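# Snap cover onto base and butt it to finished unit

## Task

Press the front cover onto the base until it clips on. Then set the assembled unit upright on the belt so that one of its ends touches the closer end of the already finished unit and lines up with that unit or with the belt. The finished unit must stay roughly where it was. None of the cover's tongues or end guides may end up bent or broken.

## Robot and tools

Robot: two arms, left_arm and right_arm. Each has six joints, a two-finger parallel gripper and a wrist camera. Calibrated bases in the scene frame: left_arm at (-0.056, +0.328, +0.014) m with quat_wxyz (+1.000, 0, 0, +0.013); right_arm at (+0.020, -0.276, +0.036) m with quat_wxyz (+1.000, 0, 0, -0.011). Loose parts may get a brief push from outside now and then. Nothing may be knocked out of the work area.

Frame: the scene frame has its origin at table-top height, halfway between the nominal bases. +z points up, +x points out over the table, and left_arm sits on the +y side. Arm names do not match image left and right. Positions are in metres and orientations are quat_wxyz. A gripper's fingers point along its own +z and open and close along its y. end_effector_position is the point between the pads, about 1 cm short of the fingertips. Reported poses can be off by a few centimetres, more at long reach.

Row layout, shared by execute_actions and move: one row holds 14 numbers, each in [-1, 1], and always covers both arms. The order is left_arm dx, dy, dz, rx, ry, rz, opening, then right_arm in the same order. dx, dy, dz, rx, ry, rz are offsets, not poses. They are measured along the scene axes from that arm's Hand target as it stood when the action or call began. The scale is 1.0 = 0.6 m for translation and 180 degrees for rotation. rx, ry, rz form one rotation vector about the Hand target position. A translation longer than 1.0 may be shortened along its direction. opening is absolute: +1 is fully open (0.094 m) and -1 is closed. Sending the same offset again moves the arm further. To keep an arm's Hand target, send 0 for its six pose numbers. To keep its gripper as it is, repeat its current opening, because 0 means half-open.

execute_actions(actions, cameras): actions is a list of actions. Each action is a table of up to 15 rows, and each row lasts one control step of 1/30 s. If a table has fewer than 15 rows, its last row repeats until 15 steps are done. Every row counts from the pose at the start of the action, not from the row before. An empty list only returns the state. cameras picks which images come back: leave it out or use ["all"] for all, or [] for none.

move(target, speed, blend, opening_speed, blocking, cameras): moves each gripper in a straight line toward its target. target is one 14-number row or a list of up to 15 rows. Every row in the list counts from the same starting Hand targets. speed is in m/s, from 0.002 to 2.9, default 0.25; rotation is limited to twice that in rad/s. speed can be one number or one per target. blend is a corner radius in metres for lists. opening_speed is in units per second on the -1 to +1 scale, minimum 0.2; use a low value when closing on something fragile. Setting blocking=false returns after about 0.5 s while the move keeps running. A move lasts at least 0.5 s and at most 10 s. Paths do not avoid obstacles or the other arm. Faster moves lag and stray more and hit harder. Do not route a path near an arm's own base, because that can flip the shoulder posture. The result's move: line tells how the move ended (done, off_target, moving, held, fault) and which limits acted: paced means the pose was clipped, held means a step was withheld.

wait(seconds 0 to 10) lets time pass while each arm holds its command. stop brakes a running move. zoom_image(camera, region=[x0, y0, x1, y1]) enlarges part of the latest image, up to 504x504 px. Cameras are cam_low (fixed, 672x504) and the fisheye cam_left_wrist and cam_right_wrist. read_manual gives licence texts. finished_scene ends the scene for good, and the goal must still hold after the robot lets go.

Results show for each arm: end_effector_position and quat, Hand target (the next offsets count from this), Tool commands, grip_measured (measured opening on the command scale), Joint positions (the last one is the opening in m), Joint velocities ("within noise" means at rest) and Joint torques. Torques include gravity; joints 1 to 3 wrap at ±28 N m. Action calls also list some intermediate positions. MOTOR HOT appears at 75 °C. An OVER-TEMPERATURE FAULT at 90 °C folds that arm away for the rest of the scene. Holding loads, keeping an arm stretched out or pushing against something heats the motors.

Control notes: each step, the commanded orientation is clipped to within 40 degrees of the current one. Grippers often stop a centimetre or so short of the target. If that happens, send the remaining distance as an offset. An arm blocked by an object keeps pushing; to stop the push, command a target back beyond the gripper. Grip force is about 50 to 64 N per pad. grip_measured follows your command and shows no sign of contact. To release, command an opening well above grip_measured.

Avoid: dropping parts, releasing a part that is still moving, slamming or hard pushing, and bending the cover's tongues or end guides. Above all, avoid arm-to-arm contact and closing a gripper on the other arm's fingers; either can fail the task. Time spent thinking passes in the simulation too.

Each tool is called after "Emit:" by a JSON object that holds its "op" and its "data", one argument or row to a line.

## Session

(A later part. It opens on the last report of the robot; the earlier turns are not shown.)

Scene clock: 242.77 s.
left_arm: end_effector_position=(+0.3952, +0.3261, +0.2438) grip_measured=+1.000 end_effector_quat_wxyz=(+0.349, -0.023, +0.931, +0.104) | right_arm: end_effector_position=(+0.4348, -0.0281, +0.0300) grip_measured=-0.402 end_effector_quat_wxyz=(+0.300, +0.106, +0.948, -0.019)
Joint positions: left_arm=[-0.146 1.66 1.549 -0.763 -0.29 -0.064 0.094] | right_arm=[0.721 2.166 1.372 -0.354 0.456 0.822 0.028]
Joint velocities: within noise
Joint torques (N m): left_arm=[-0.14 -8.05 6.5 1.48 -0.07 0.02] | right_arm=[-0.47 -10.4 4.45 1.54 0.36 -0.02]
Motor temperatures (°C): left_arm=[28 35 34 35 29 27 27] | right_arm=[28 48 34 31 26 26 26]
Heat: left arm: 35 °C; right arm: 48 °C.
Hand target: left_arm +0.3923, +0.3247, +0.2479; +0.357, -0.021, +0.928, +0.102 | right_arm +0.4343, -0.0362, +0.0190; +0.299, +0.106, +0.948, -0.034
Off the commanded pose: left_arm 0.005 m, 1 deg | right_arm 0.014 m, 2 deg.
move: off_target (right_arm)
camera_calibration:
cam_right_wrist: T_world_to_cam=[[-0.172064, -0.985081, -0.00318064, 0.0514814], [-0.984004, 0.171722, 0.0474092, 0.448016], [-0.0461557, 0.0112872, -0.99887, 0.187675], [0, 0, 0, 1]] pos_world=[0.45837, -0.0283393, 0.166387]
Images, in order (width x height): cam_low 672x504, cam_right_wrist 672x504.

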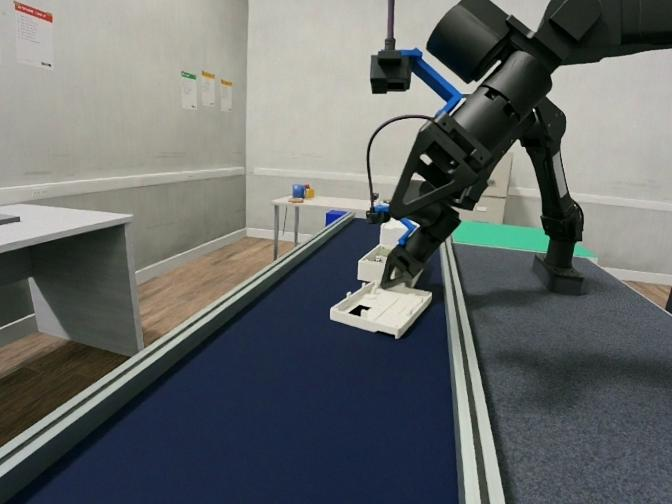

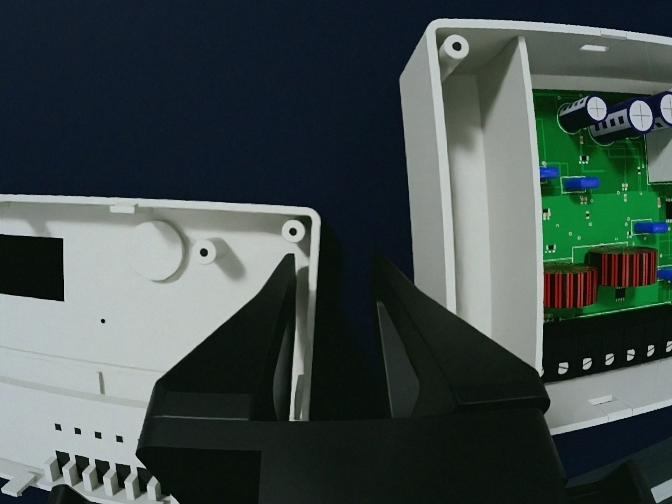

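Emit:
{"op": "move", "data": {
  "target": [0,0,0,0,0,0,1,0,0.005,0,0,0,0,-0.85],
  "opening_speed": 0.3,
  "cameras": ["cam_right_wrist","cam_low"]
}}

Emit:
{"op": "zoom_image", "data": {
  "camera": "cam_right_wrist",
  "region": [240, 150, 420, 330]
}}

Emit:
{"op": "zoom_image", "data": {
  "camera": "cam_low",
  "region": [330, 240, 440, 345]
}}

Scene clock: 249.50 s.
left_arm: end_effector_position=(+0.3952, +0.3261, +0.2438) grip_measured=+1.000 end_effector_quat_wxyz=(+0.349, -0.023, +0.931, +0.104) | right_arm: end_effector_position=(+0.4347, -0.0281, +0.0298) grip_measured=-0.848 end_effector_quat_wxyz=(+0.300, +0.105, +0.948, -0.019)
Joint positions: left_arm=[-0.146 1.66 1.549 -0.763 -0.29 -0.064 0.094] | right_arm=[0.721 2.166 1.371 -0.354 0.456 0.821 0.007]
Joint velocities: within noise
Joint torques (N m): left_arm=[-0.16 -8.05 6.5 1.48 -0.07 0.02] | right_arm=[0.08 -9.96 5.23 1.47 0.37 0.05]
Motor temperatures (°C): left_arm=[28 35 34 35 29 27 27] | right_arm=[28 46 34 31 26 26 26]
Heat: left arm: 35 °C; right arm: 46 °C.
Hand target: left_arm +0.3923, +0.3247, +0.2479; +0.357, -0.021, +0.928, +0.102 | right_arm +0.4341, -0.0333, +0.0189; +0.299, +0.106, +0.948, -0.034
Off the commanded pose: left_arm 0.005 m, 1 deg | right_arm 0.012 m, 2 deg.
move: off_target (right_arm)
camera_calibration:
cam_right_wrist: T_world_to_cam=[[-0.171531, -0.985175, -0.00283229, 0.0511613], [-0.984097, 0.171207, 0.0473495, 0.447964], [-0.0461626, 0.0109091, -0.998874, 0.187463], [0, 0, 0, 1]] pos_world=[0.458269, -0.0283366, 0.166186]
Images, in order (width x height): cam_low 672x504, cam_right_wrist 672x504.

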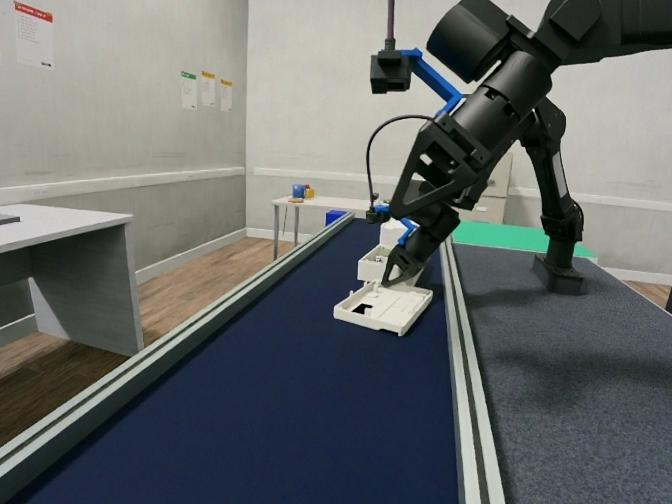

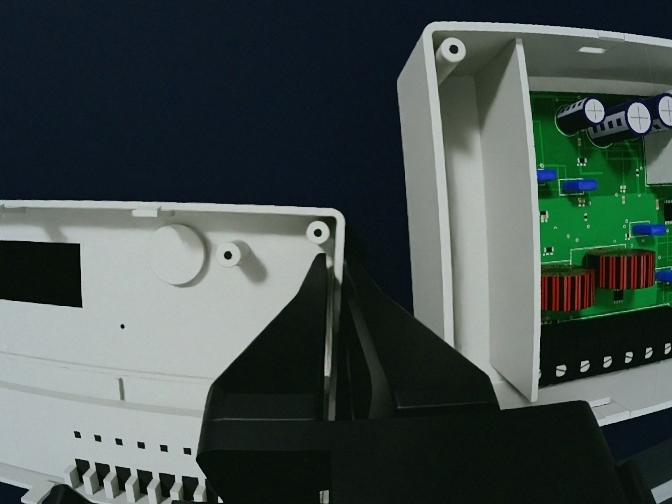

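Scaled by 2.800 from the camera's 672x504 image, which has a finer 960x720 frame.

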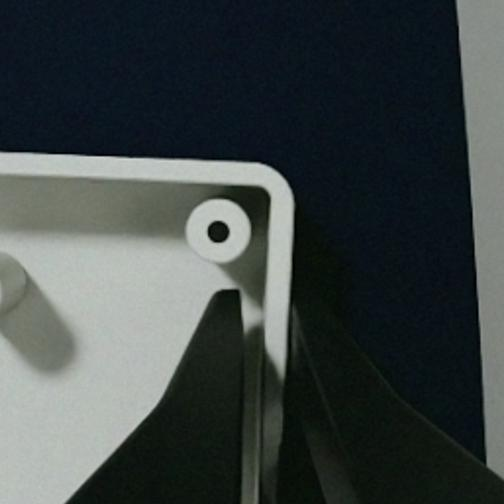

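Scaled by 4.582 from the camera's 672x504 image, which has a finer 960x720 frame.

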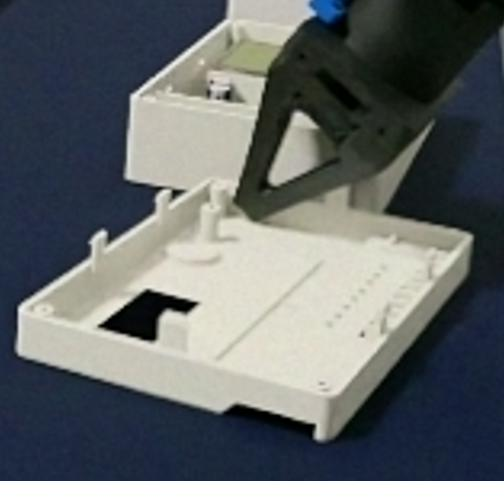

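Good: the wall is between the fingers. Close fully.

Emit:
{"op": "move", "data": {
  "target": [0,0,0,0,0,0,1,0,0,0,0,0,0,-1],
  "opening_speed": 0.2,
  "cameras": ["cam_right_wrist"]
}}

Emit:
{"op": "zoom_image", "data": {
  "camera": "cam_right_wrist",
  "region": [240, 150, 420, 330]
}}

Scene clock: 252.57 s.
left_arm: end_effector_position=(+0.3952, +0.3260, +0.2439) grip_measured=+1.000 end_effector_quat_wxyz=(+0.349, -0.023, +0.931, +0.104) | right_arm: end_effector_position=(+0.4349, -0.0284, +0.0299) grip_measured=-0.945 end_effector_quat_wxyz=(+0.300, +0.105, +0.948, -0.020)
Joint positions: left_arm=[-0.146 1.66 1.549 -0.763 -0.29 -0.064 0.094] | right_arm=[0.721 2.166 1.371 -0.354 0.456 0.821 0.003]
Joint velocities: within noise
Joint torques (N m): left_arm=[-0.13 -8.03 6.49 1.48 -0.07 0.03] | right_arm=[0.09 -9.95 5.22 1.47 0.36 0.06]
Motor temperatures (°C): left_arm=[28 35 34 35 29 27 27] | right_arm=[28 45 34 31 26 26 26]
Heat: left arm: 35 °C; right arm: 45 °C.
Hand target: left_arm +0.3923, +0.3247, +0.2480; +0.358, -0.021, +0.928, +0.102 | right_arm +0.4342, -0.0333, +0.0189; +0.299, +0.106, +0.948, -0.034
Off the commanded pose: left_arm 0.005 m, 1 deg | right_arm 0.012 m, 2 deg.
move: off_target (right_arm)
camera_calibration:
cam_right_wrist: T_world_to_cam=[[-0.171527, -0.985178, -0.0018947, 0.050829], [-0.984111, 0.171252, 0.0468834, 0.448175], [-0.045864, 0.00990638, -0.998899, 0.187408], [0, 0, 0, 1]] pos_world=[0.458368, -0.0285316, 0.166286]
Images, in order (width x height): cam_right_wrist 672x504.

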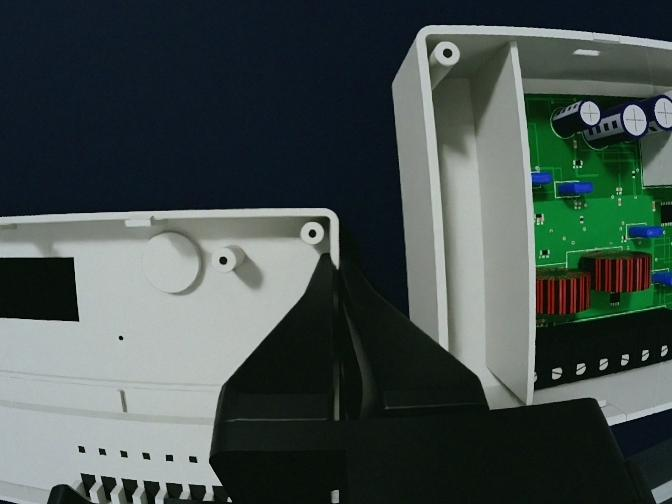

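Scaled by 2.800 from the camera's 672x504 image, which has a finer 960x720 frame.

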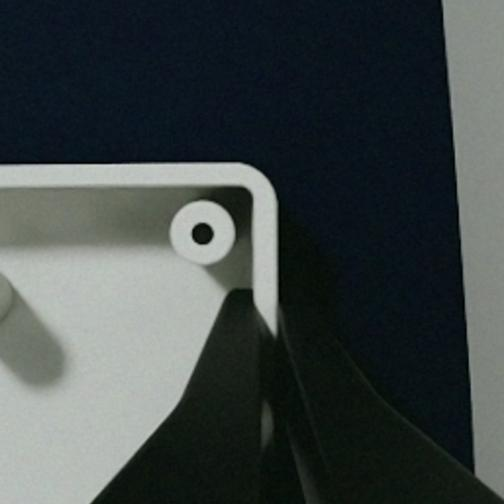

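Emit:
{"op": "move", "data": {
  "target": [
    [0,0,0,0,0,0,1,0,0,0.2,0,0,0,-1],
    [0,0,0,0,0,0,1,-0.04,-0.028,0.26,0.4981,-0.0557,0.0558,-1]
  ],
  "speed": 0.2
}}

Scene clock: 272.07 s.
left_arm: end_effector_position=(+0.3952, +0.3260, +0.2439) grip_measured=+1.000 end_effector_quat_wxyz=(+0.349, -0.023, +0.931, +0.104) | right_arm: end_effector_position=(+0.4092, -0.0501, +0.1554) grip_measured=-0.945 end_effector_quat_wxyz=(+0.178, +0.250, +0.698, +0.647)
Joint positions: left_arm=[-0.146 1.66 1.549 -0.763 -0.29 -0.064 0.094] | right_arm=[0.292 1.907 0.598 1.179 -0.684 1.565 0.003]
Joint velocities: within noise
Joint torques (N m): left_arm=[-0.14 -8.03 6.52 1.48 -0.07 0.02] | right_arm=[-0.2 -6.9 3.74 3.85 -0.17 -0.02]
Motor temperatures (°C): left_arm=[28 36 34 35 29 27 27] | right_arm=[28 43 34 32 26 26 27]
Heat: left arm: 36 °C; right arm: 43 °C.
Hand target: left_arm +0.3923, +0.3247, +0.2480; +0.358, -0.021, +0.928, +0.102 | right_arm +0.4102, -0.0501, +0.1751; +0.213, +0.212, +0.674, +0.675
Off the commanded pose: left_arm 0.005 m, 1 deg | right_arm 0.020 m, 7 deg.
move: off_target (right_arm)
camera_calibration:
cam_left_wrist: T_world_to_cam=[[0.180725, -0.978428, -0.100083, 0.268588], [-0.983532, -0.179999, -0.0163064, 0.459335], [-0.00206021, 0.101382, -0.994845, 0.344977], [0, 0, 0, 1]] pos_world=[0.40394, 0.3105, 0.37757]
cam_right_wrist: T_world_to_cam=[[-0.0794106, -0.0624484, -0.994884, 0.188131], [-0.995731, -0.0421467, 0.0821237, 0.409302], [-0.0470596, 0.997158, -0.0588348, 0.215695], [0, 0, 0, 1]] pos_world=[0.432645, -0.186082, 0.166245]

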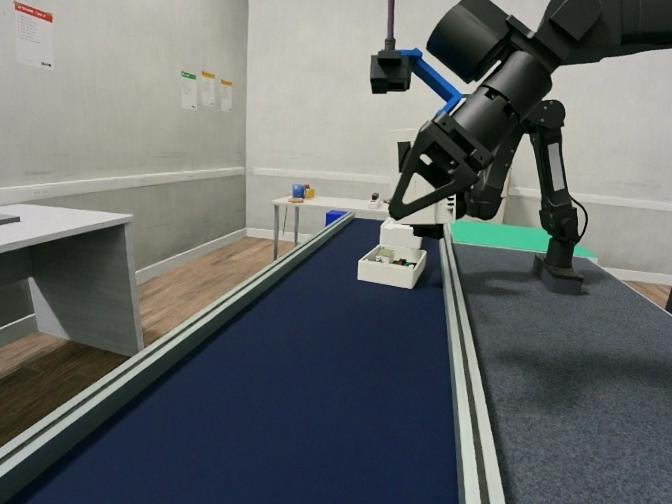

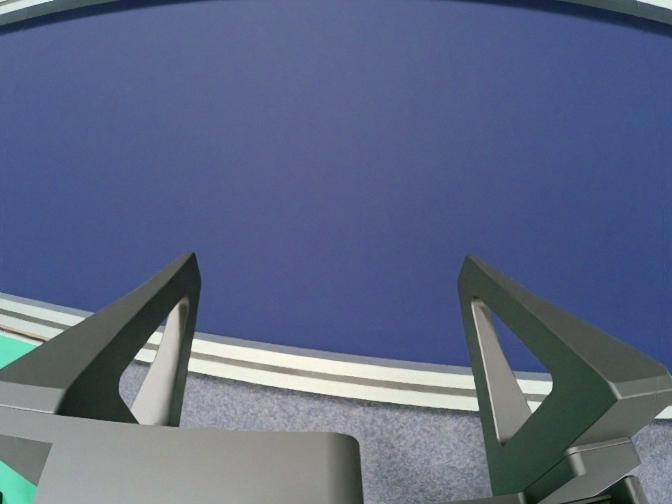

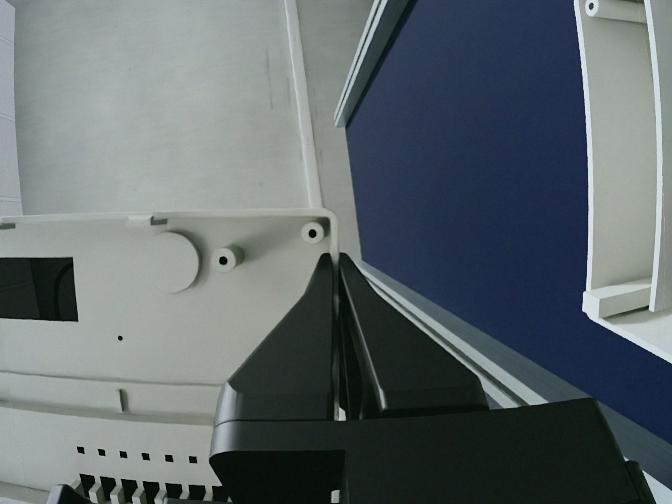

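Emit:
{"op": "move", "data": {
  "target": [
    [-0.02,-0.1,0.138,-0.5565,0.0547,-0.0987,-0.2,0,0,0,0,0,0,-1],
    [-0.024,-0.36,0.138,-0.5565,0.0547,-0.0987,-0.2,0,0,0,0,0,0,-1]
  ],
  "speed": 0.3
}}

Scene clock: 310.93 s.
left_arm: end_effector_position=(+0.3834, +0.1090, +0.3258) grip_measured=-0.198 end_effector_quat_wxyz=(+0.143, -0.159, +0.693, -0.689) | right_arm: end_effector_position=(+0.4092, -0.0501, +0.1554) grip_measured=-0.945 end_effector_quat_wxyz=(+0.177, +0.250, +0.698, +0.647)
Joint positions: left_arm=[-0.184 1.706 1.203 0.484 0.983 -1.577 0.038] | right_arm=[0.292 1.907 0.598 1.179 -0.684 1.566 0.003]
Joint velocities: within noise
Joint torques (N m): left_arm=[-0.27 -8.58 6.46 1.73 -0.04 0.03] | right_arm=[-0.18 -6.91 3.74 3.84 -0.17 -0.02]
Motor temperatures (°C): left_arm=[28 36 35 35 29 27 27] | right_arm=[28 39 33 46 26 26 28]
Heat: left arm: 36 °C; right arm: 46 °C.
Hand target: left_arm +0.3780, +0.1088, +0.3306; +0.153, -0.153, +0.690, -0.691 | right_arm +0.4102, -0.0501, +0.1751; +0.213, +0.212, +0.674, +0.675
Off the commanded pose: left_arm 0.007 m, 1 deg | right_arm 0.020 m, 7 deg.
move: off_target (right_arm)
camera_calibration:
cam_left_wrist: T_world_to_cam=[[0.10832, 0.0554856, 0.992566, -0.374326], [-0.953394, 0.288637, 0.0879096, 0.313423], [-0.281614, -0.955829, 0.0841648, 0.319243], [0, 0, 0, 1]] pos_world=[0.429266, 0.235446, 0.317122]
cam_right_wrist: T_world_to_cam=[[-0.080377, -0.0617233, -0.994852, 0.188574], [-0.995654, -0.0421302, 0.0830557, 0.409127], [-0.0470398, 0.997204, -0.0580687, 0.215562], [0, 0, 0, 1]] pos_world=[0.432646, -0.186084, 0.16614]

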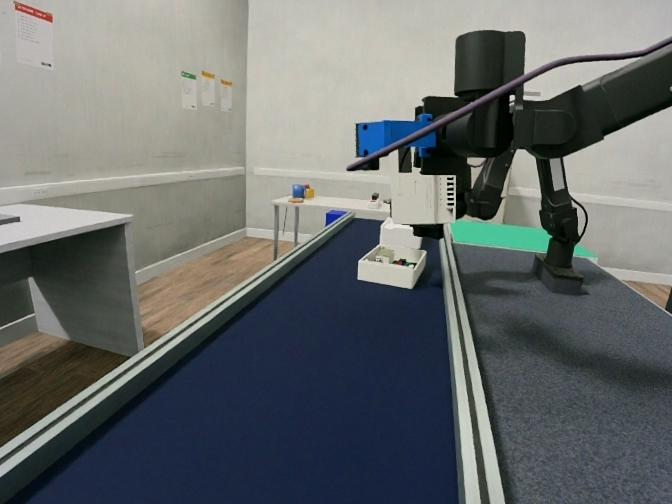

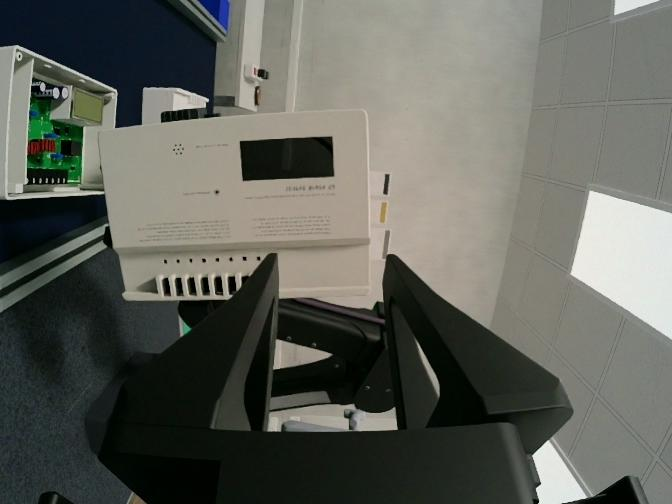

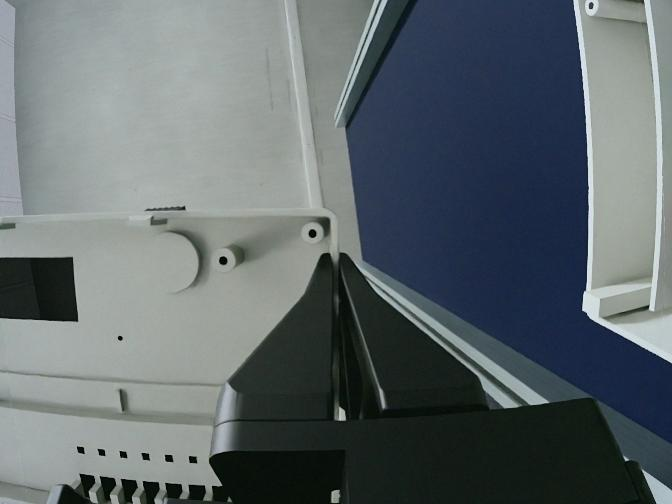

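Emit:
{"op": "move", "data": {
  "target": [0.036,-0.145,0.0237,-0.012,0.0333,0,-0.2,0,0,0,0,0,0,-1],
  "speed": 0.15,
  "cameras": ["cam_left_wrist","cam_low"]
}}

Emit:
{"op": "zoom_image", "data": {
  "camera": "cam_left_wrist",
  "region": [200, 80, 440, 320]
}}

Scene clock: 337.20 s.
left_arm: end_effector_position=(+0.3920, +0.0244, +0.3409) grip_measured=-0.198 end_effector_quat_wxyz=(+0.107, -0.193, +0.686, -0.694) | right_arm: end_effector_position=(+0.4092, -0.0501, +0.1554) grip_measured=-0.945 end_effector_quat_wxyz=(+0.177, +0.250, +0.698, +0.647)
Joint positions: left_arm=[-0.39 1.806 1.388 0.398 0.78 -1.678 0.038] | right_arm=[0.292 1.907 0.598 1.179 -0.684 1.566 0.003]
Joint velocities: within noise
Joint torques (N m): left_arm=[-0.08 -6.12 12.33 1.59 -0.04 0.06] | right_arm=[-0.18 -6.91 3.74 3.84 -0.16 -0.02]
Motor temperatures (°C): left_arm=[28 37 34 37 29 27 27] | right_arm=[28 38 33 51 26 26 28]
Heat: left arm: 37 °C; right arm: 51 °C.
Hand target: left_arm +0.3995, +0.0217, +0.3450; +0.113, -0.191, +0.684, -0.695 | right_arm +0.4102, -0.0501, +0.1751; +0.213, +0.212, +0.674, +0.675
Off the commanded pose: left_arm 0.009 m, 1 deg | right_arm 0.020 m, 7 deg.
move: off_target (right_arm)
camera_calibration:
cam_left_wrist: T_world_to_cam=[[0.199826, 0.0927499, 0.975432, -0.416467], [-0.941022, 0.295568, 0.164672, 0.31346], [-0.273033, -0.950809, 0.146342, 0.214894], [0, 0, 0, 1]] pos_world=[0.436867, 0.150302, 0.323169]
Images, in order (width x height): cam_low 672x504, cam_left_wrist 672x504.

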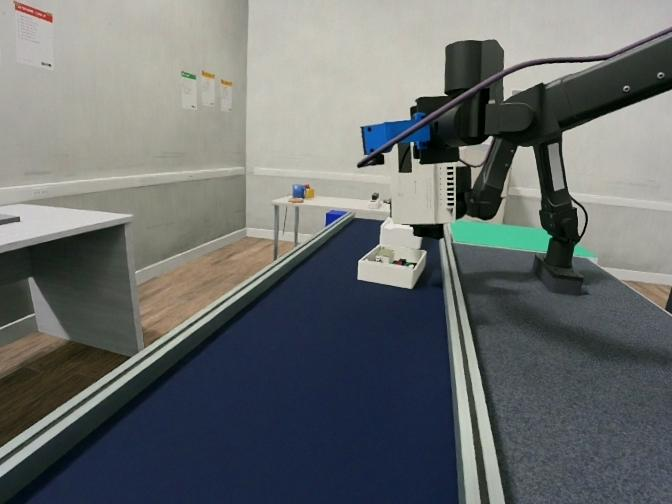

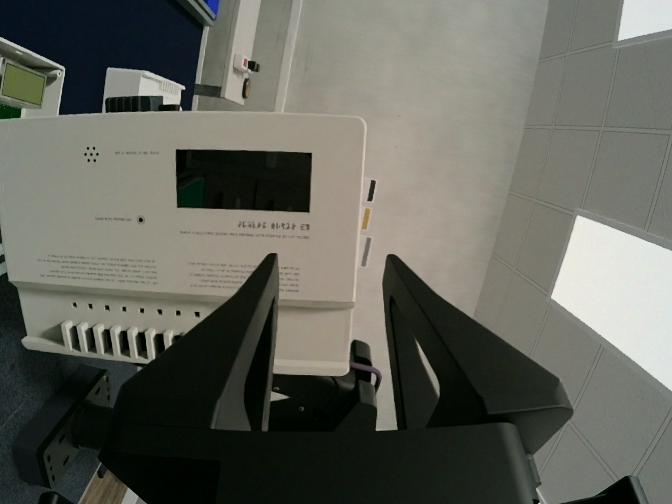

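Scaled by 2.100 from the camera's 672x504 image, which has a finer 960x720 frame.

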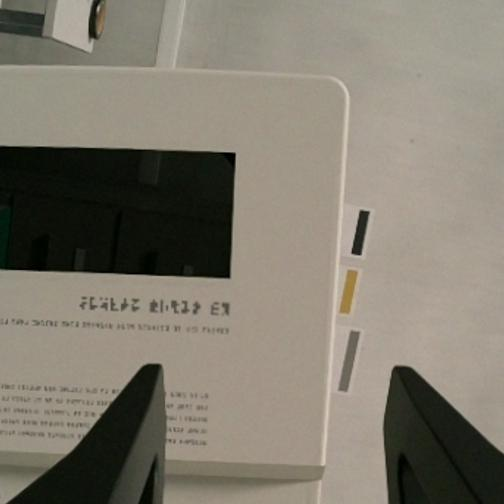

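Emit:
{"op": "move", "data": {
  "target": [0.045,-0.02,0.0,0,0,0,-0.2,0,0,0,0,0,0,-1],
  "speed": 0.1,
  "cameras": ["cam_left_wrist"]
}}

Emit:
{"op": "zoom_image", "data": {
  "camera": "cam_left_wrist",
  "region": [200, 80, 440, 320]
}}

Scene clock: 343.83 s.
left_arm: end_effector_position=(+0.4206, +0.0142, +0.3421) grip_measured=-0.198 end_effector_quat_wxyz=(+0.108, -0.195, +0.685, -0.694) | right_arm: end_effector_position=(+0.4092, -0.0501, +0.1554) grip_measured=-0.945 end_effector_quat_wxyz=(+0.177, +0.250, +0.698, +0.647)
Joint positions: left_arm=[-0.39 1.918 1.537 0.362 0.775 -1.68 0.038] | right_arm=[0.292 1.907 0.598 1.179 -0.684 1.566 0.003]
Joint velocities: within noise
Joint torques (N m): left_arm=[-0.34 -6.93 12.37 1.6 -0.04 0.05] | right_arm=[-0.18 -6.9 3.75 3.84 -0.16 -0.02]
Motor temperatures (°C): left_arm=[28 36 35 37 29 27 27] | right_arm=[28 38 33 52 26 26 28]
Heat: left arm: 37 °C; right arm: 52 °C.
Hand target: left_arm +0.4265, +0.0097, +0.3449; +0.113, -0.191, +0.684, -0.695 | right_arm +0.4102, -0.0501, +0.1751; +0.213, +0.212, +0.674, +0.675
Off the commanded pose: left_arm 0.008 m, 1 deg | right_arm 0.020 m, 7 deg.
move: off_target (right_arm)
camera_calibration:
cam_left_wrist: T_world_to_cam=[[0.199216, 0.094863, 0.975353, -0.422167], [-0.942608, 0.290708, 0.164253, 0.344026], [-0.267961, -0.952098, 0.147332, 0.210339], [0, 0, 0, 1]] pos_world=[0.464747, 0.140301, 0.324265]
Images, in order (width x height): cam_left_wrist 672x504.

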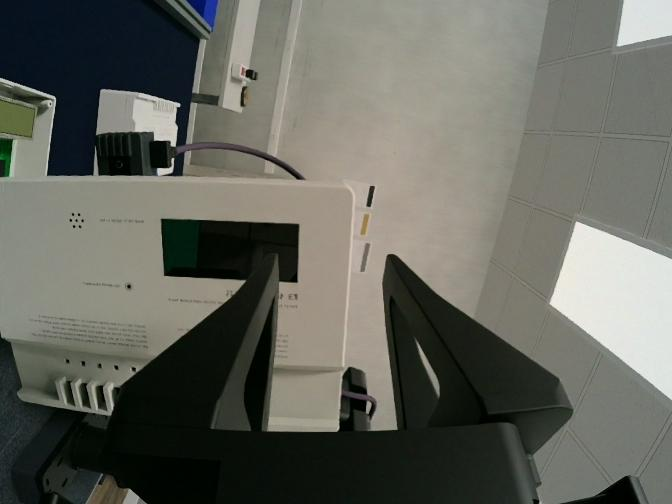

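Scaled by 2.100 from the camera's 672x504 image, which has a finer 960x720 frame.

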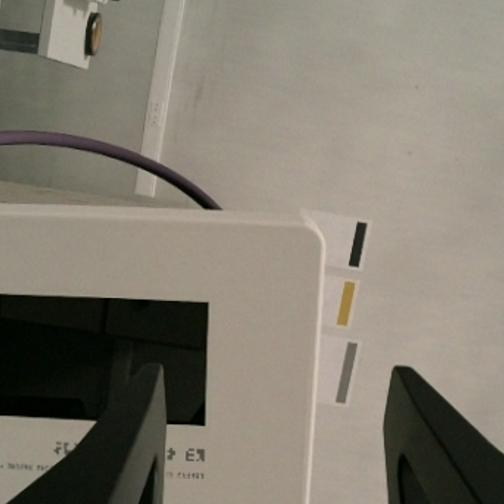

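Emit:
{"op": "move", "data": {
  "target": [0.003,-0.037,-0.004,0,0,0,-0.2,0,0,0,0,0,0,-1],
  "speed": 0.06,
  "cameras": ["cam_left_wrist","cam_right_wrist"]
}}

Emit:
{"op": "zoom_image", "data": {
  "camera": "cam_left_wrist",
  "region": [220, 160, 420, 360]
}}

Scene clock: 349.23 s.
left_arm: end_effector_position=(+0.4211, -0.0090, +0.3407) grip_measured=-0.198 end_effector_quat_wxyz=(+0.107, -0.193, +0.685, -0.694) | right_arm: end_effector_position=(+0.4092, -0.0501, +0.1554) grip_measured=-0.945 end_effector_quat_wxyz=(+0.177, +0.250, +0.698, +0.647)
Joint positions: left_arm=[-0.438 1.956 1.583 0.356 0.732 -1.68 0.038] | right_arm=[0.292 1.907 0.598 1.179 -0.684 1.566 0.003]
Joint velocities: within noise
Joint torques (N m): left_arm=[-0.12 -7.15 12.41 1.62 -0.02 0.04] | right_arm=[-0.17 -6.9 3.73 3.85 -0.17 -0.03]
Motor temperatures (°C): left_arm=[28 36 37 37 29 27 27] | right_arm=[28 38 33 53 26 26 28]
Heat: left arm: 37 °C; right arm: 53 °C.
Hand target: left_arm +0.4283, -0.0125, +0.3426; +0.113, -0.191, +0.684, -0.695 | right_arm +0.4102, -0.0501, +0.1751; +0.213, +0.212, +0.674, +0.675
Off the commanded pose: left_arm 0.008 m, 1 deg | right_arm 0.020 m, 7 deg.
move: off_target (right_arm)
camera_calibration:
cam_left_wrist: T_world_to_cam=[[0.197977, 0.0938004, 0.975708, -0.418336], [-0.941543, 0.295009, 0.162683, 0.3517], [-0.272583, -0.950879, 0.146722, 0.190787], [0, 0, 0, 1]] pos_world=[0.465966, 0.116901, 0.322965]
cam_right_wrist: T_world_to_cam=[[-0.080377, -0.0617233, -0.994852, 0.188574], [-0.995654, -0.0421302, 0.0830557, 0.409127], [-0.0470398, 0.997204, -0.0580687, 0.215562], [0, 0, 0, 1]] pos_world=[0.432646, -0.186084, 0.16614]
Images, in order (width x height): cam_left_wrist 672x504, cam_right_wrist 672x504.

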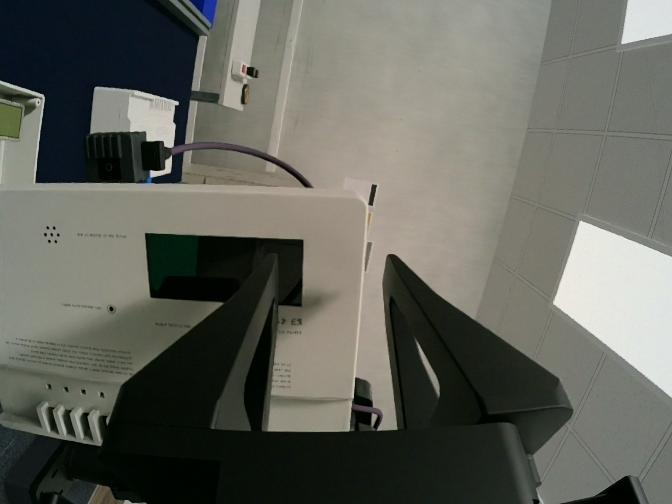

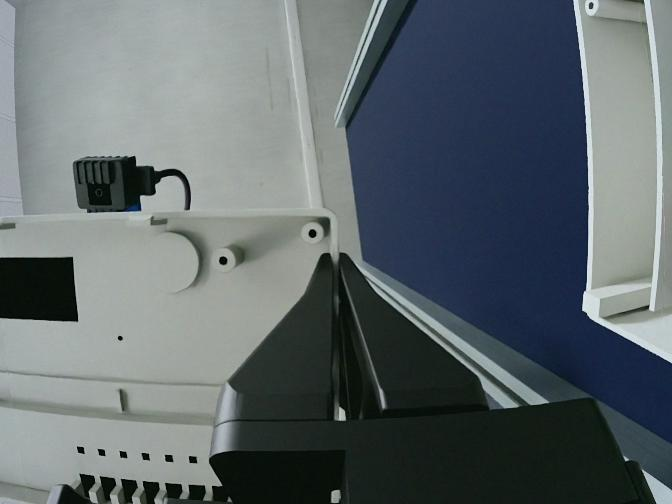

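Scaled by 2.520 from the camera's 672x504 image, which has a finer 960x720 frame.

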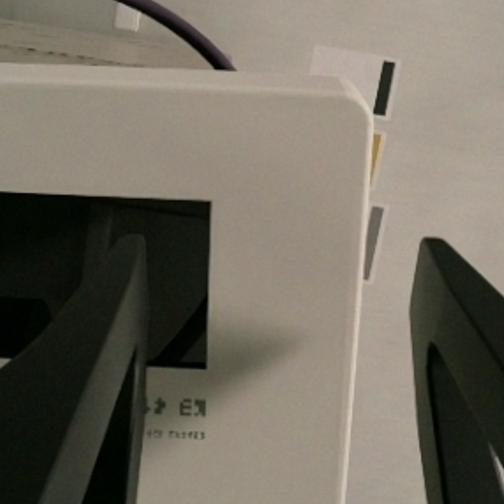

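Emit:
{"op": "move", "data": {
  "target": [0.004,-0.0145,0.001,0,0,0,-0.2,0,0,0,0,0,0,-1],
  "speed": 0.04,
  "cameras": ["cam_left_wrist","cam_right_wrist"]
}}

Emit:
{"op": "zoom_image", "data": {
  "camera": "cam_left_wrist",
  "region": [220, 160, 420, 360]
}}

Scene clock: 354.53 s.
left_arm: end_effector_position=(+0.4250, -0.0156, +0.3419) grip_measured=-0.198 end_effector_quat_wxyz=(+0.109, -0.194, +0.684, -0.694) | right_arm: end_effector_position=(+0.4092, -0.0501, +0.1554) grip_measured=-0.945 end_effector_quat_wxyz=(+0.177, +0.251, +0.698, +0.647)
Joint positions: left_arm=[-0.449 1.978 1.617 0.344 0.716 -1.68 0.038] | right_arm=[0.292 1.907 0.598 1.179 -0.684 1.566 0.003]
Joint velocities: within noise
Joint torques (N m): left_arm=[-0.46 -7.23 12.49 1.64 -0.05 0.05] | right_arm=[-0.17 -6.9 3.73 3.85 -0.16 -0.03]
Motor temperatures (°C): left_arm=[28 36 37 37 29 27 27] | right_arm=[28 38 33 53 26 26 28]
Heat: left arm: 37 °C; right arm: 53 °C.
Hand target: left_arm +0.4307, -0.0212, +0.3432; +0.113, -0.191, +0.684, -0.695 | right_arm +0.4102, -0.0501, +0.1751; +0.213, +0.212, +0.674, +0.675
Off the commanded pose: left_arm 0.008 m, 1 deg | right_arm 0.020 m, 7 deg.
move: off_target (right_arm)
camera_calibration:
cam_left_wrist: T_world_to_cam=[[0.196479, 0.0949026, 0.975904, -0.419019], [-0.943075, 0.290679, 0.161602, 0.357938], [-0.268338, -0.952103, 0.146612, 0.183572], [0, 0, 0, 1]] pos_world=[0.46915, 0.110501, 0.324165]
cam_right_wrist: T_world_to_cam=[[-0.080689, -0.0615499, -0.994837, 0.188738], [-0.995629, -0.0421225, 0.0833593, 0.409068], [-0.0470358, 0.997215, -0.057882, 0.215532], [0, 0, 0, 1]] pos_world=[0.432646, -0.186084, 0.166139]
Images, in order (width x height): cam_left_wrist 672x504, cam_right_wrist 672x504.

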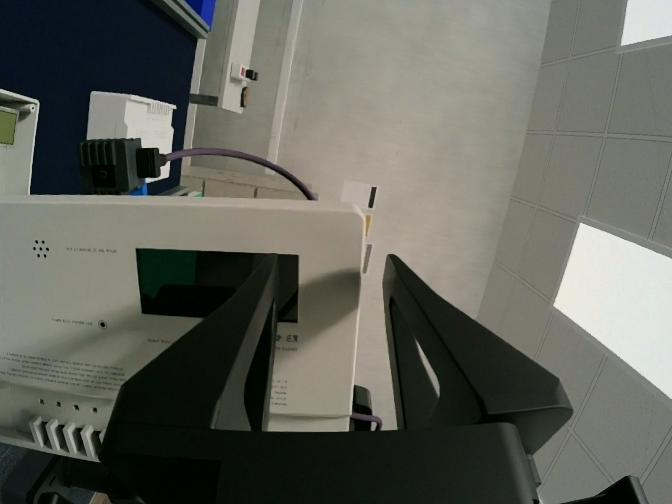

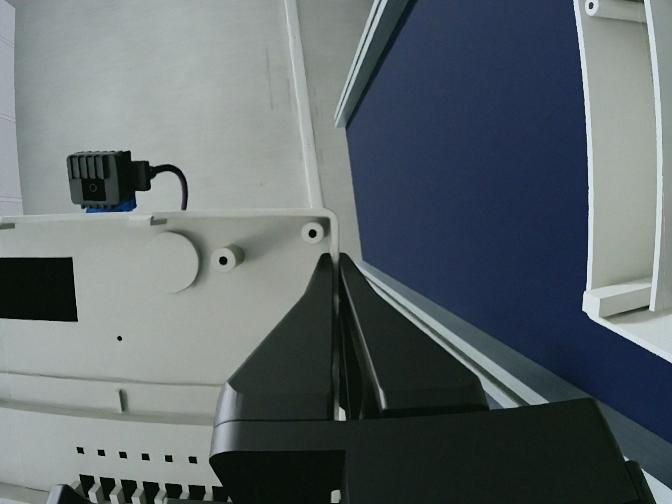

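Scaled by 2.520 from the camera's 672x504 image, which has a finer 960x720 frame.

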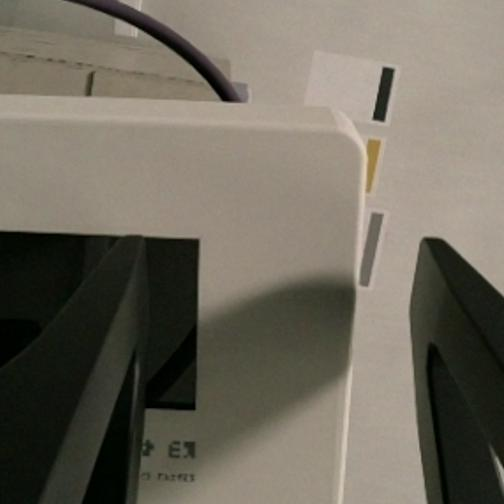

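Emit:
{"op": "move", "data": {
  "target": [-0.003,-0.004,0,0,0,0,-0.2,0,0,0,0,0,0,-1],
  "speed": 0.04,
  "cameras": []
}}

Emit:
{"op": "move", "data": {
  "target": [0,0,0,0,0,0,-0.48,0,0,0,0,0,0,-1],
  "opening_speed": 0.2,
  "cameras": ["cam_left_wrist"]
}}

Emit:
{"op": "zoom_image", "data": {
  "camera": "cam_left_wrist",
  "region": [220, 160, 420, 360]
}}

Scene clock: 362.77 s.
left_arm: end_effector_position=(+0.4246, -0.0171, +0.3419) grip_measured=-0.198 end_effector_quat_wxyz=(+0.110, -0.195, +0.684, -0.694) | right_arm: end_effector_position=(+0.4092, -0.0501, +0.1554) grip_measured=-0.945 end_effector_quat_wxyz=(+0.177, +0.251, +0.698, +0.647)
Joint positions: left_arm=[-0.453 1.978 1.618 0.343 0.709 -1.68 0.038] | right_arm=[0.292 1.907 0.598 1.179 -0.684 1.567 0.003]
Joint velocities: within noise
Joint torques (N m): left_arm=[-0.58 -7.39 12.14 1.65 -0.04 0.05] | right_arm=[-0.17 -6.9 3.74 3.85 -0.16 -0.03]
Motor temperatures (°C): left_arm=[28 37 37 38 29 27 27] | right_arm=[28 38 33 55 26 26 29]
Heat: left arm: 38 °C; right arm: 55 °C.
Hand target: left_arm +0.4290, -0.0235, +0.3432; +0.113, -0.192, +0.684, -0.695 | right_arm +0.4102, -0.0501, +0.1751; +0.213, +0.212, +0.674, +0.675
Off the commanded pose: left_arm 0.008 m, 1 deg | right_arm 0.020 m, 7 deg.
move: off_target (right_arm)
No camera images: "cameras" was empty.

Scene clock: 364.37 s.
left_arm: end_effector_position=(+0.4248, -0.0170, +0.3417) grip_measured=-0.477 end_effector_quat_wxyz=(+0.110, -0.196, +0.684, -0.694) | right_arm: end_effector_position=(+0.4092, -0.0501, +0.1554) grip_measured=-0.945 end_effector_quat_wxyz=(+0.177, +0.251, +0.698, +0.647)
Joint positions: left_arm=[-0.453 1.978 1.618 0.342 0.708 -1.68 0.025] | right_arm=[0.292 1.907 0.598 1.179 -0.684 1.568 0.003]
Joint velocities: within noise
Joint torques (N m): left_arm=[-0.59 -7.39 12.12 1.66 -0.04 0.04] | right_arm=[-0.18 -6.93 3.75 3.84 -0.15 -0.04]
Motor temperatures (°C): left_arm=[28 37 37 38 29 27 27] | right_arm=[28 38 33 55 26 26 29]
Heat: left arm: 38 °C; right arm: 55 °C.
Hand target: left_arm +0.4290, -0.0235, +0.3432; +0.113, -0.192, +0.684, -0.695 | right_arm +0.4102, -0.0501, +0.1751; +0.213, +0.212, +0.674, +0.675
Off the commanded pose: left_arm 0.008 m, 1 deg | right_arm 0.020 m, 7 deg.
move: off_target (right_arm)
camera_calibration:
cam_left_wrist: T_world_to_cam=[[0.197704, 0.0951371, 0.975634, -0.419103], [-0.943922, 0.28696, 0.163295, 0.357992], [-0.264433, -0.953207, 0.146535, 0.18061], [0, 0, 0, 1]] pos_world=[0.468534, 0.109302, 0.323967]
Images, in order (width x height): cam_left_wrist 672x504.

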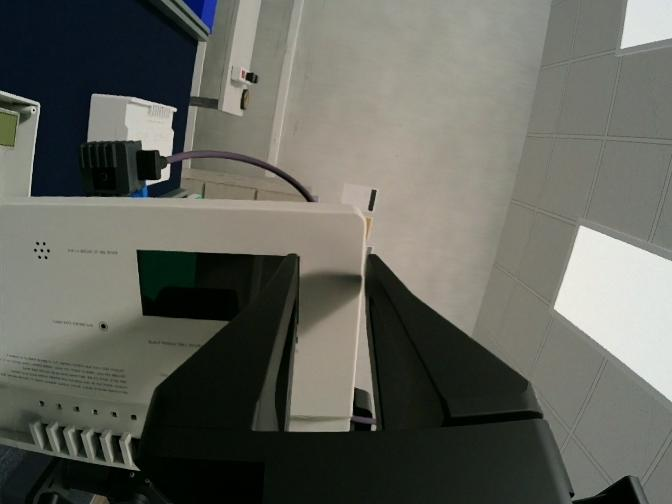

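Scaled by 2.520 from the camera's 672x504 image, which has a finer 960x720 frame.

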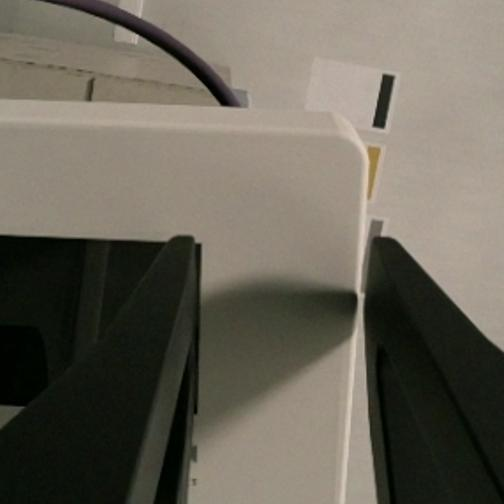

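Emit:
{"op": "move", "data": {
  "target": [0,0,0,0,0,0,-0.6,0,0,0,0,0,0,-1],
  "opening_speed": 0.2,
  "cameras": ["cam_left_wrist"]
}}

Emit:
{"op": "zoom_image", "data": {
  "camera": "cam_left_wrist",
  "region": [220, 160, 420, 360]
}}

Scene clock: 367.87 s.
left_arm: end_effector_position=(+0.4251, -0.0169, +0.3417) grip_measured=-0.597 end_effector_quat_wxyz=(+0.111, -0.196, +0.684, -0.694) | right_arm: end_effector_position=(+0.4092, -0.0501, +0.1544) grip_measured=-0.945 end_effector_quat_wxyz=(+0.176, +0.252, +0.698, +0.647)
Joint positions: left_arm=[-0.453 1.978 1.618 0.342 0.706 -1.68 0.019] | right_arm=[0.292 1.909 0.598 1.179 -0.684 1.568 0.003]
Joint velocities: within noise
Joint torques (N m): left_arm=[-0.59 -7.41 12.14 1.66 -0.02 0.04] | right_arm=[-0.18 -7.08 3.73 3.84 -0.16 -0.05]
Motor temperatures (°C): left_arm=[28 38 37 38 29 27 27] | right_arm=[28 38 33 55 26 26 29]
Heat: left arm: 38 °C; right arm: 55 °C.
Hand target: left_arm +0.4290, -0.0235, +0.3432; +0.114, -0.191, +0.684, -0.695 | right_arm +0.4102, -0.0501, +0.1751; +0.213, +0.212, +0.674, +0.675
Off the commanded pose: left_arm 0.008 m, 1 deg | right_arm 0.021 m, 7 deg.
move: off_target (right_arm)
camera_calibration:
cam_left_wrist: T_world_to_cam=[[0.197525, 0.0953344, 0.975651, -0.419074], [-0.944349, 0.285559, 0.163284, 0.35841], [-0.263039, -0.953608, 0.146434, 0.180154], [0, 0, 0, 1]] pos_world=[0.468629, 0.109402, 0.323967]
Images, in order (width x height): cam_left_wrist 672x504.

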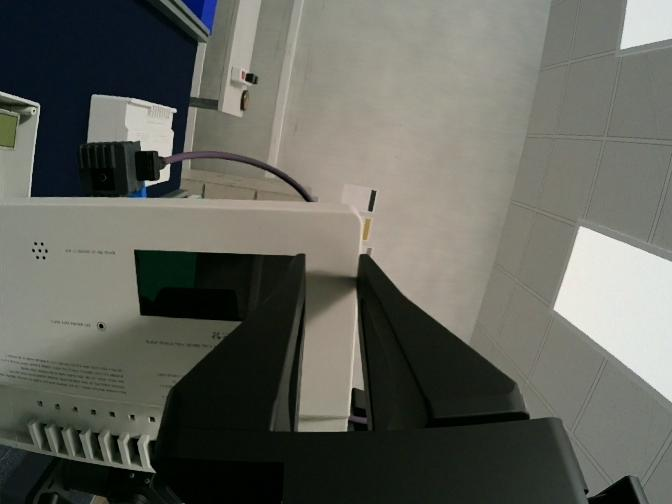

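Scaled by 2.520 from the camera's 672x504 image, which has a finer 960x720 frame.

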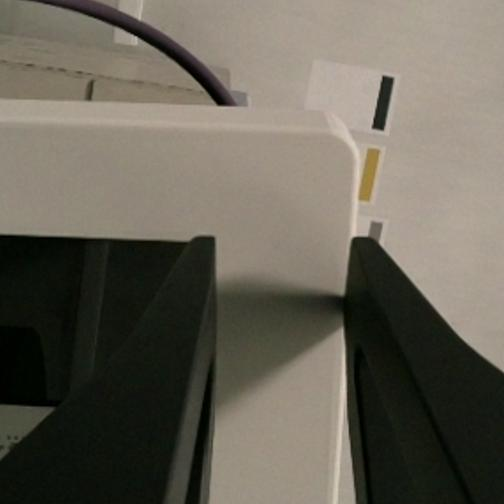

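Emit:
{"op": "move", "data": {
  "target": [0,0,0,0,0,0,-0.72,0,0,0,0,0,0,-1],
  "opening_speed": 0.2,
  "cameras": ["cam_left_wrist"]
}}

Emit:
{"op": "zoom_image", "data": {
  "camera": "cam_left_wrist",
  "region": [220, 160, 420, 360]
}}

Scene clock: 371.27 s.
left_arm: end_effector_position=(+0.4253, -0.0168, +0.3426) grip_measured=-0.717 end_effector_quat_wxyz=(+0.112, -0.196, +0.683, -0.695) | right_arm: end_effector_position=(+0.4089, -0.0500, +0.1531) grip_measured=-0.945 end_effector_quat_wxyz=(+0.174, +0.252, +0.699, +0.646)
Joint positions: left_arm=[-0.453 1.978 1.618 0.347 0.704 -1.681 0.013] | right_arm=[0.292 1.912 0.598 1.179 -0.685 1.568 0.003]
Joint velocities: within noise
Joint torques (N m): left_arm=[-0.59 -7.39 12.12 1.61 -0.01 0.05] | right_arm=[-0.17 -7.27 3.73 3.85 -0.15 -0.04]
Motor temperatures (°C): left_arm=[28 38 37 38 29 27 27] | right_arm=[28 38 33 56 26 26 29]
Heat: left arm: 38 °C; right arm: 56 °C.
Hand target: left_arm +0.4290, -0.0235, +0.3432; +0.113, -0.192, +0.684, -0.695 | right_arm +0.4102, -0.0501, +0.1750; +0.213, +0.213, +0.674, +0.674
Off the commanded pose: left_arm 0.008 m, 1 deg | right_arm 0.022 m, 8 deg.
move: off_target (right_arm)
camera_calibration:
cam_left_wrist: T_world_to_cam=[[0.194036, 0.0978552, 0.976102, -0.418672], [-0.945347, 0.284444, 0.159406, 0.360167], [-0.262048, -0.953685, 0.147699, 0.179385], [0, 0, 0, 1]] pos_world=[0.468727, 0.109599, 0.324759]
Images, in order (width x height): cam_left_wrist 672x504.

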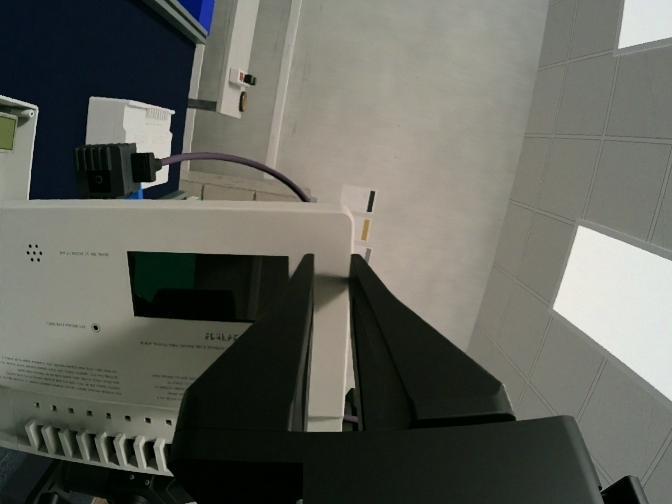

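Scaled by 2.520 from the camera's 672x504 image, which has a finer 960x720 frame.

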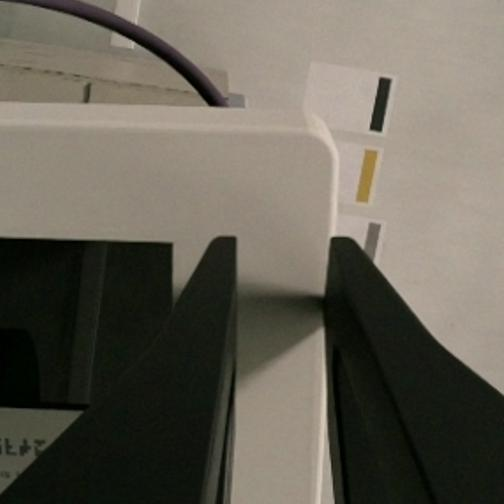

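Emit:
{"op": "move", "data": {
  "target": [0,0.01,0,0,0,0,-0.2,0,0,0,0,0,0,-1],
  "speed": 0.05,
  "cameras": ["cam_left_wrist"]
}}

Emit:
{"op": "zoom_image", "data": {
  "camera": "cam_left_wrist",
  "region": [220, 160, 420, 360]
}}

Scene clock: 378.90 s.
left_arm: end_effector_position=(+0.4253, -0.0168, +0.3424) grip_measured=-0.203 end_effector_quat_wxyz=(+0.112, -0.196, +0.683, -0.694) | right_arm: end_effector_position=(+0.4090, -0.0500, +0.1532) grip_measured=-0.945 end_effector_quat_wxyz=(+0.175, +0.252, +0.699, +0.646)
Joint positions: left_arm=[-0.453 1.978 1.618 0.346 0.704 -1.681 0.037] | right_arm=[0.292 1.912 0.598 1.179 -0.685 1.568 0.003]
Joint velocities: within noise
Joint torques (N m): left_arm=[0.34 -8.02 10.92 1.66 0.1 0.06] | right_arm=[-0.17 -7.25 3.73 3.86 -0.15 -0.04]
Motor temperatures (°C): left_arm=[28 38 37 38 29 27 27] | right_arm=[28 38 33 57 26 26 29]
Heat: left arm: 38 °C; right arm: 57 °C.
Hand target: left_arm +0.4290, -0.0175, +0.3432; +0.113, -0.192, +0.684, -0.695 | right_arm +0.4102, -0.0501, +0.1750; +0.213, +0.213, +0.674, +0.674
Off the commanded pose: left_arm 0.004 m, 1 deg | right_arm 0.022 m, 8 deg.
move: off_target (right_arm)
camera_calibration:
cam_left_wrist: T_world_to_cam=[[0.19502, 0.0973831, 0.975953, -0.41884], [-0.945183, 0.284377, 0.160495, 0.359774], [-0.261909, -0.953754, 0.147504, 0.17942], [0, 0, 0, 1]] pos_world=[0.468726, 0.109599, 0.324561]
Images, in order (width x height): cam_left_wrist 672x504.

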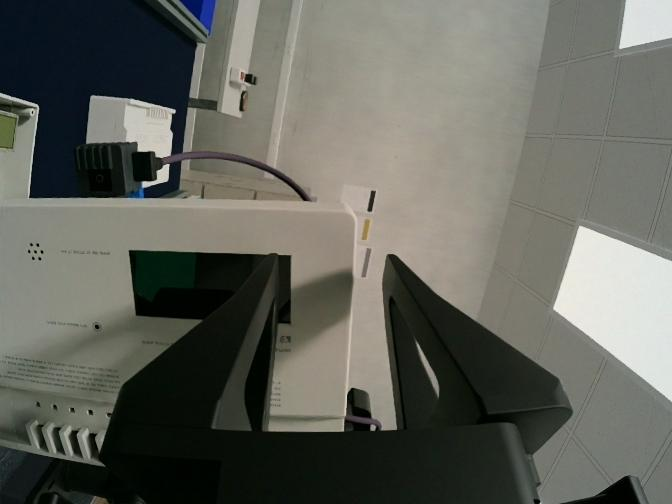

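Scaled by 2.520 from the camera's 672x504 image, which has a finer 960x720 frame.

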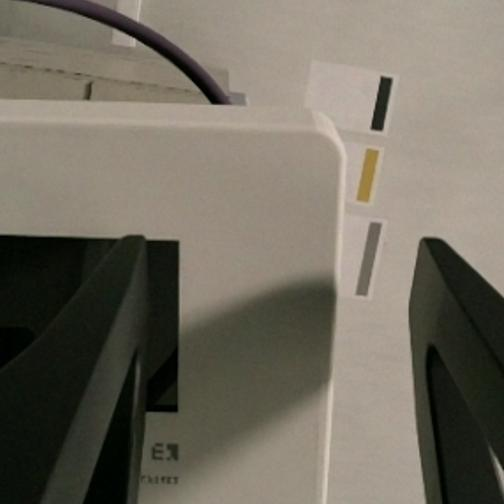

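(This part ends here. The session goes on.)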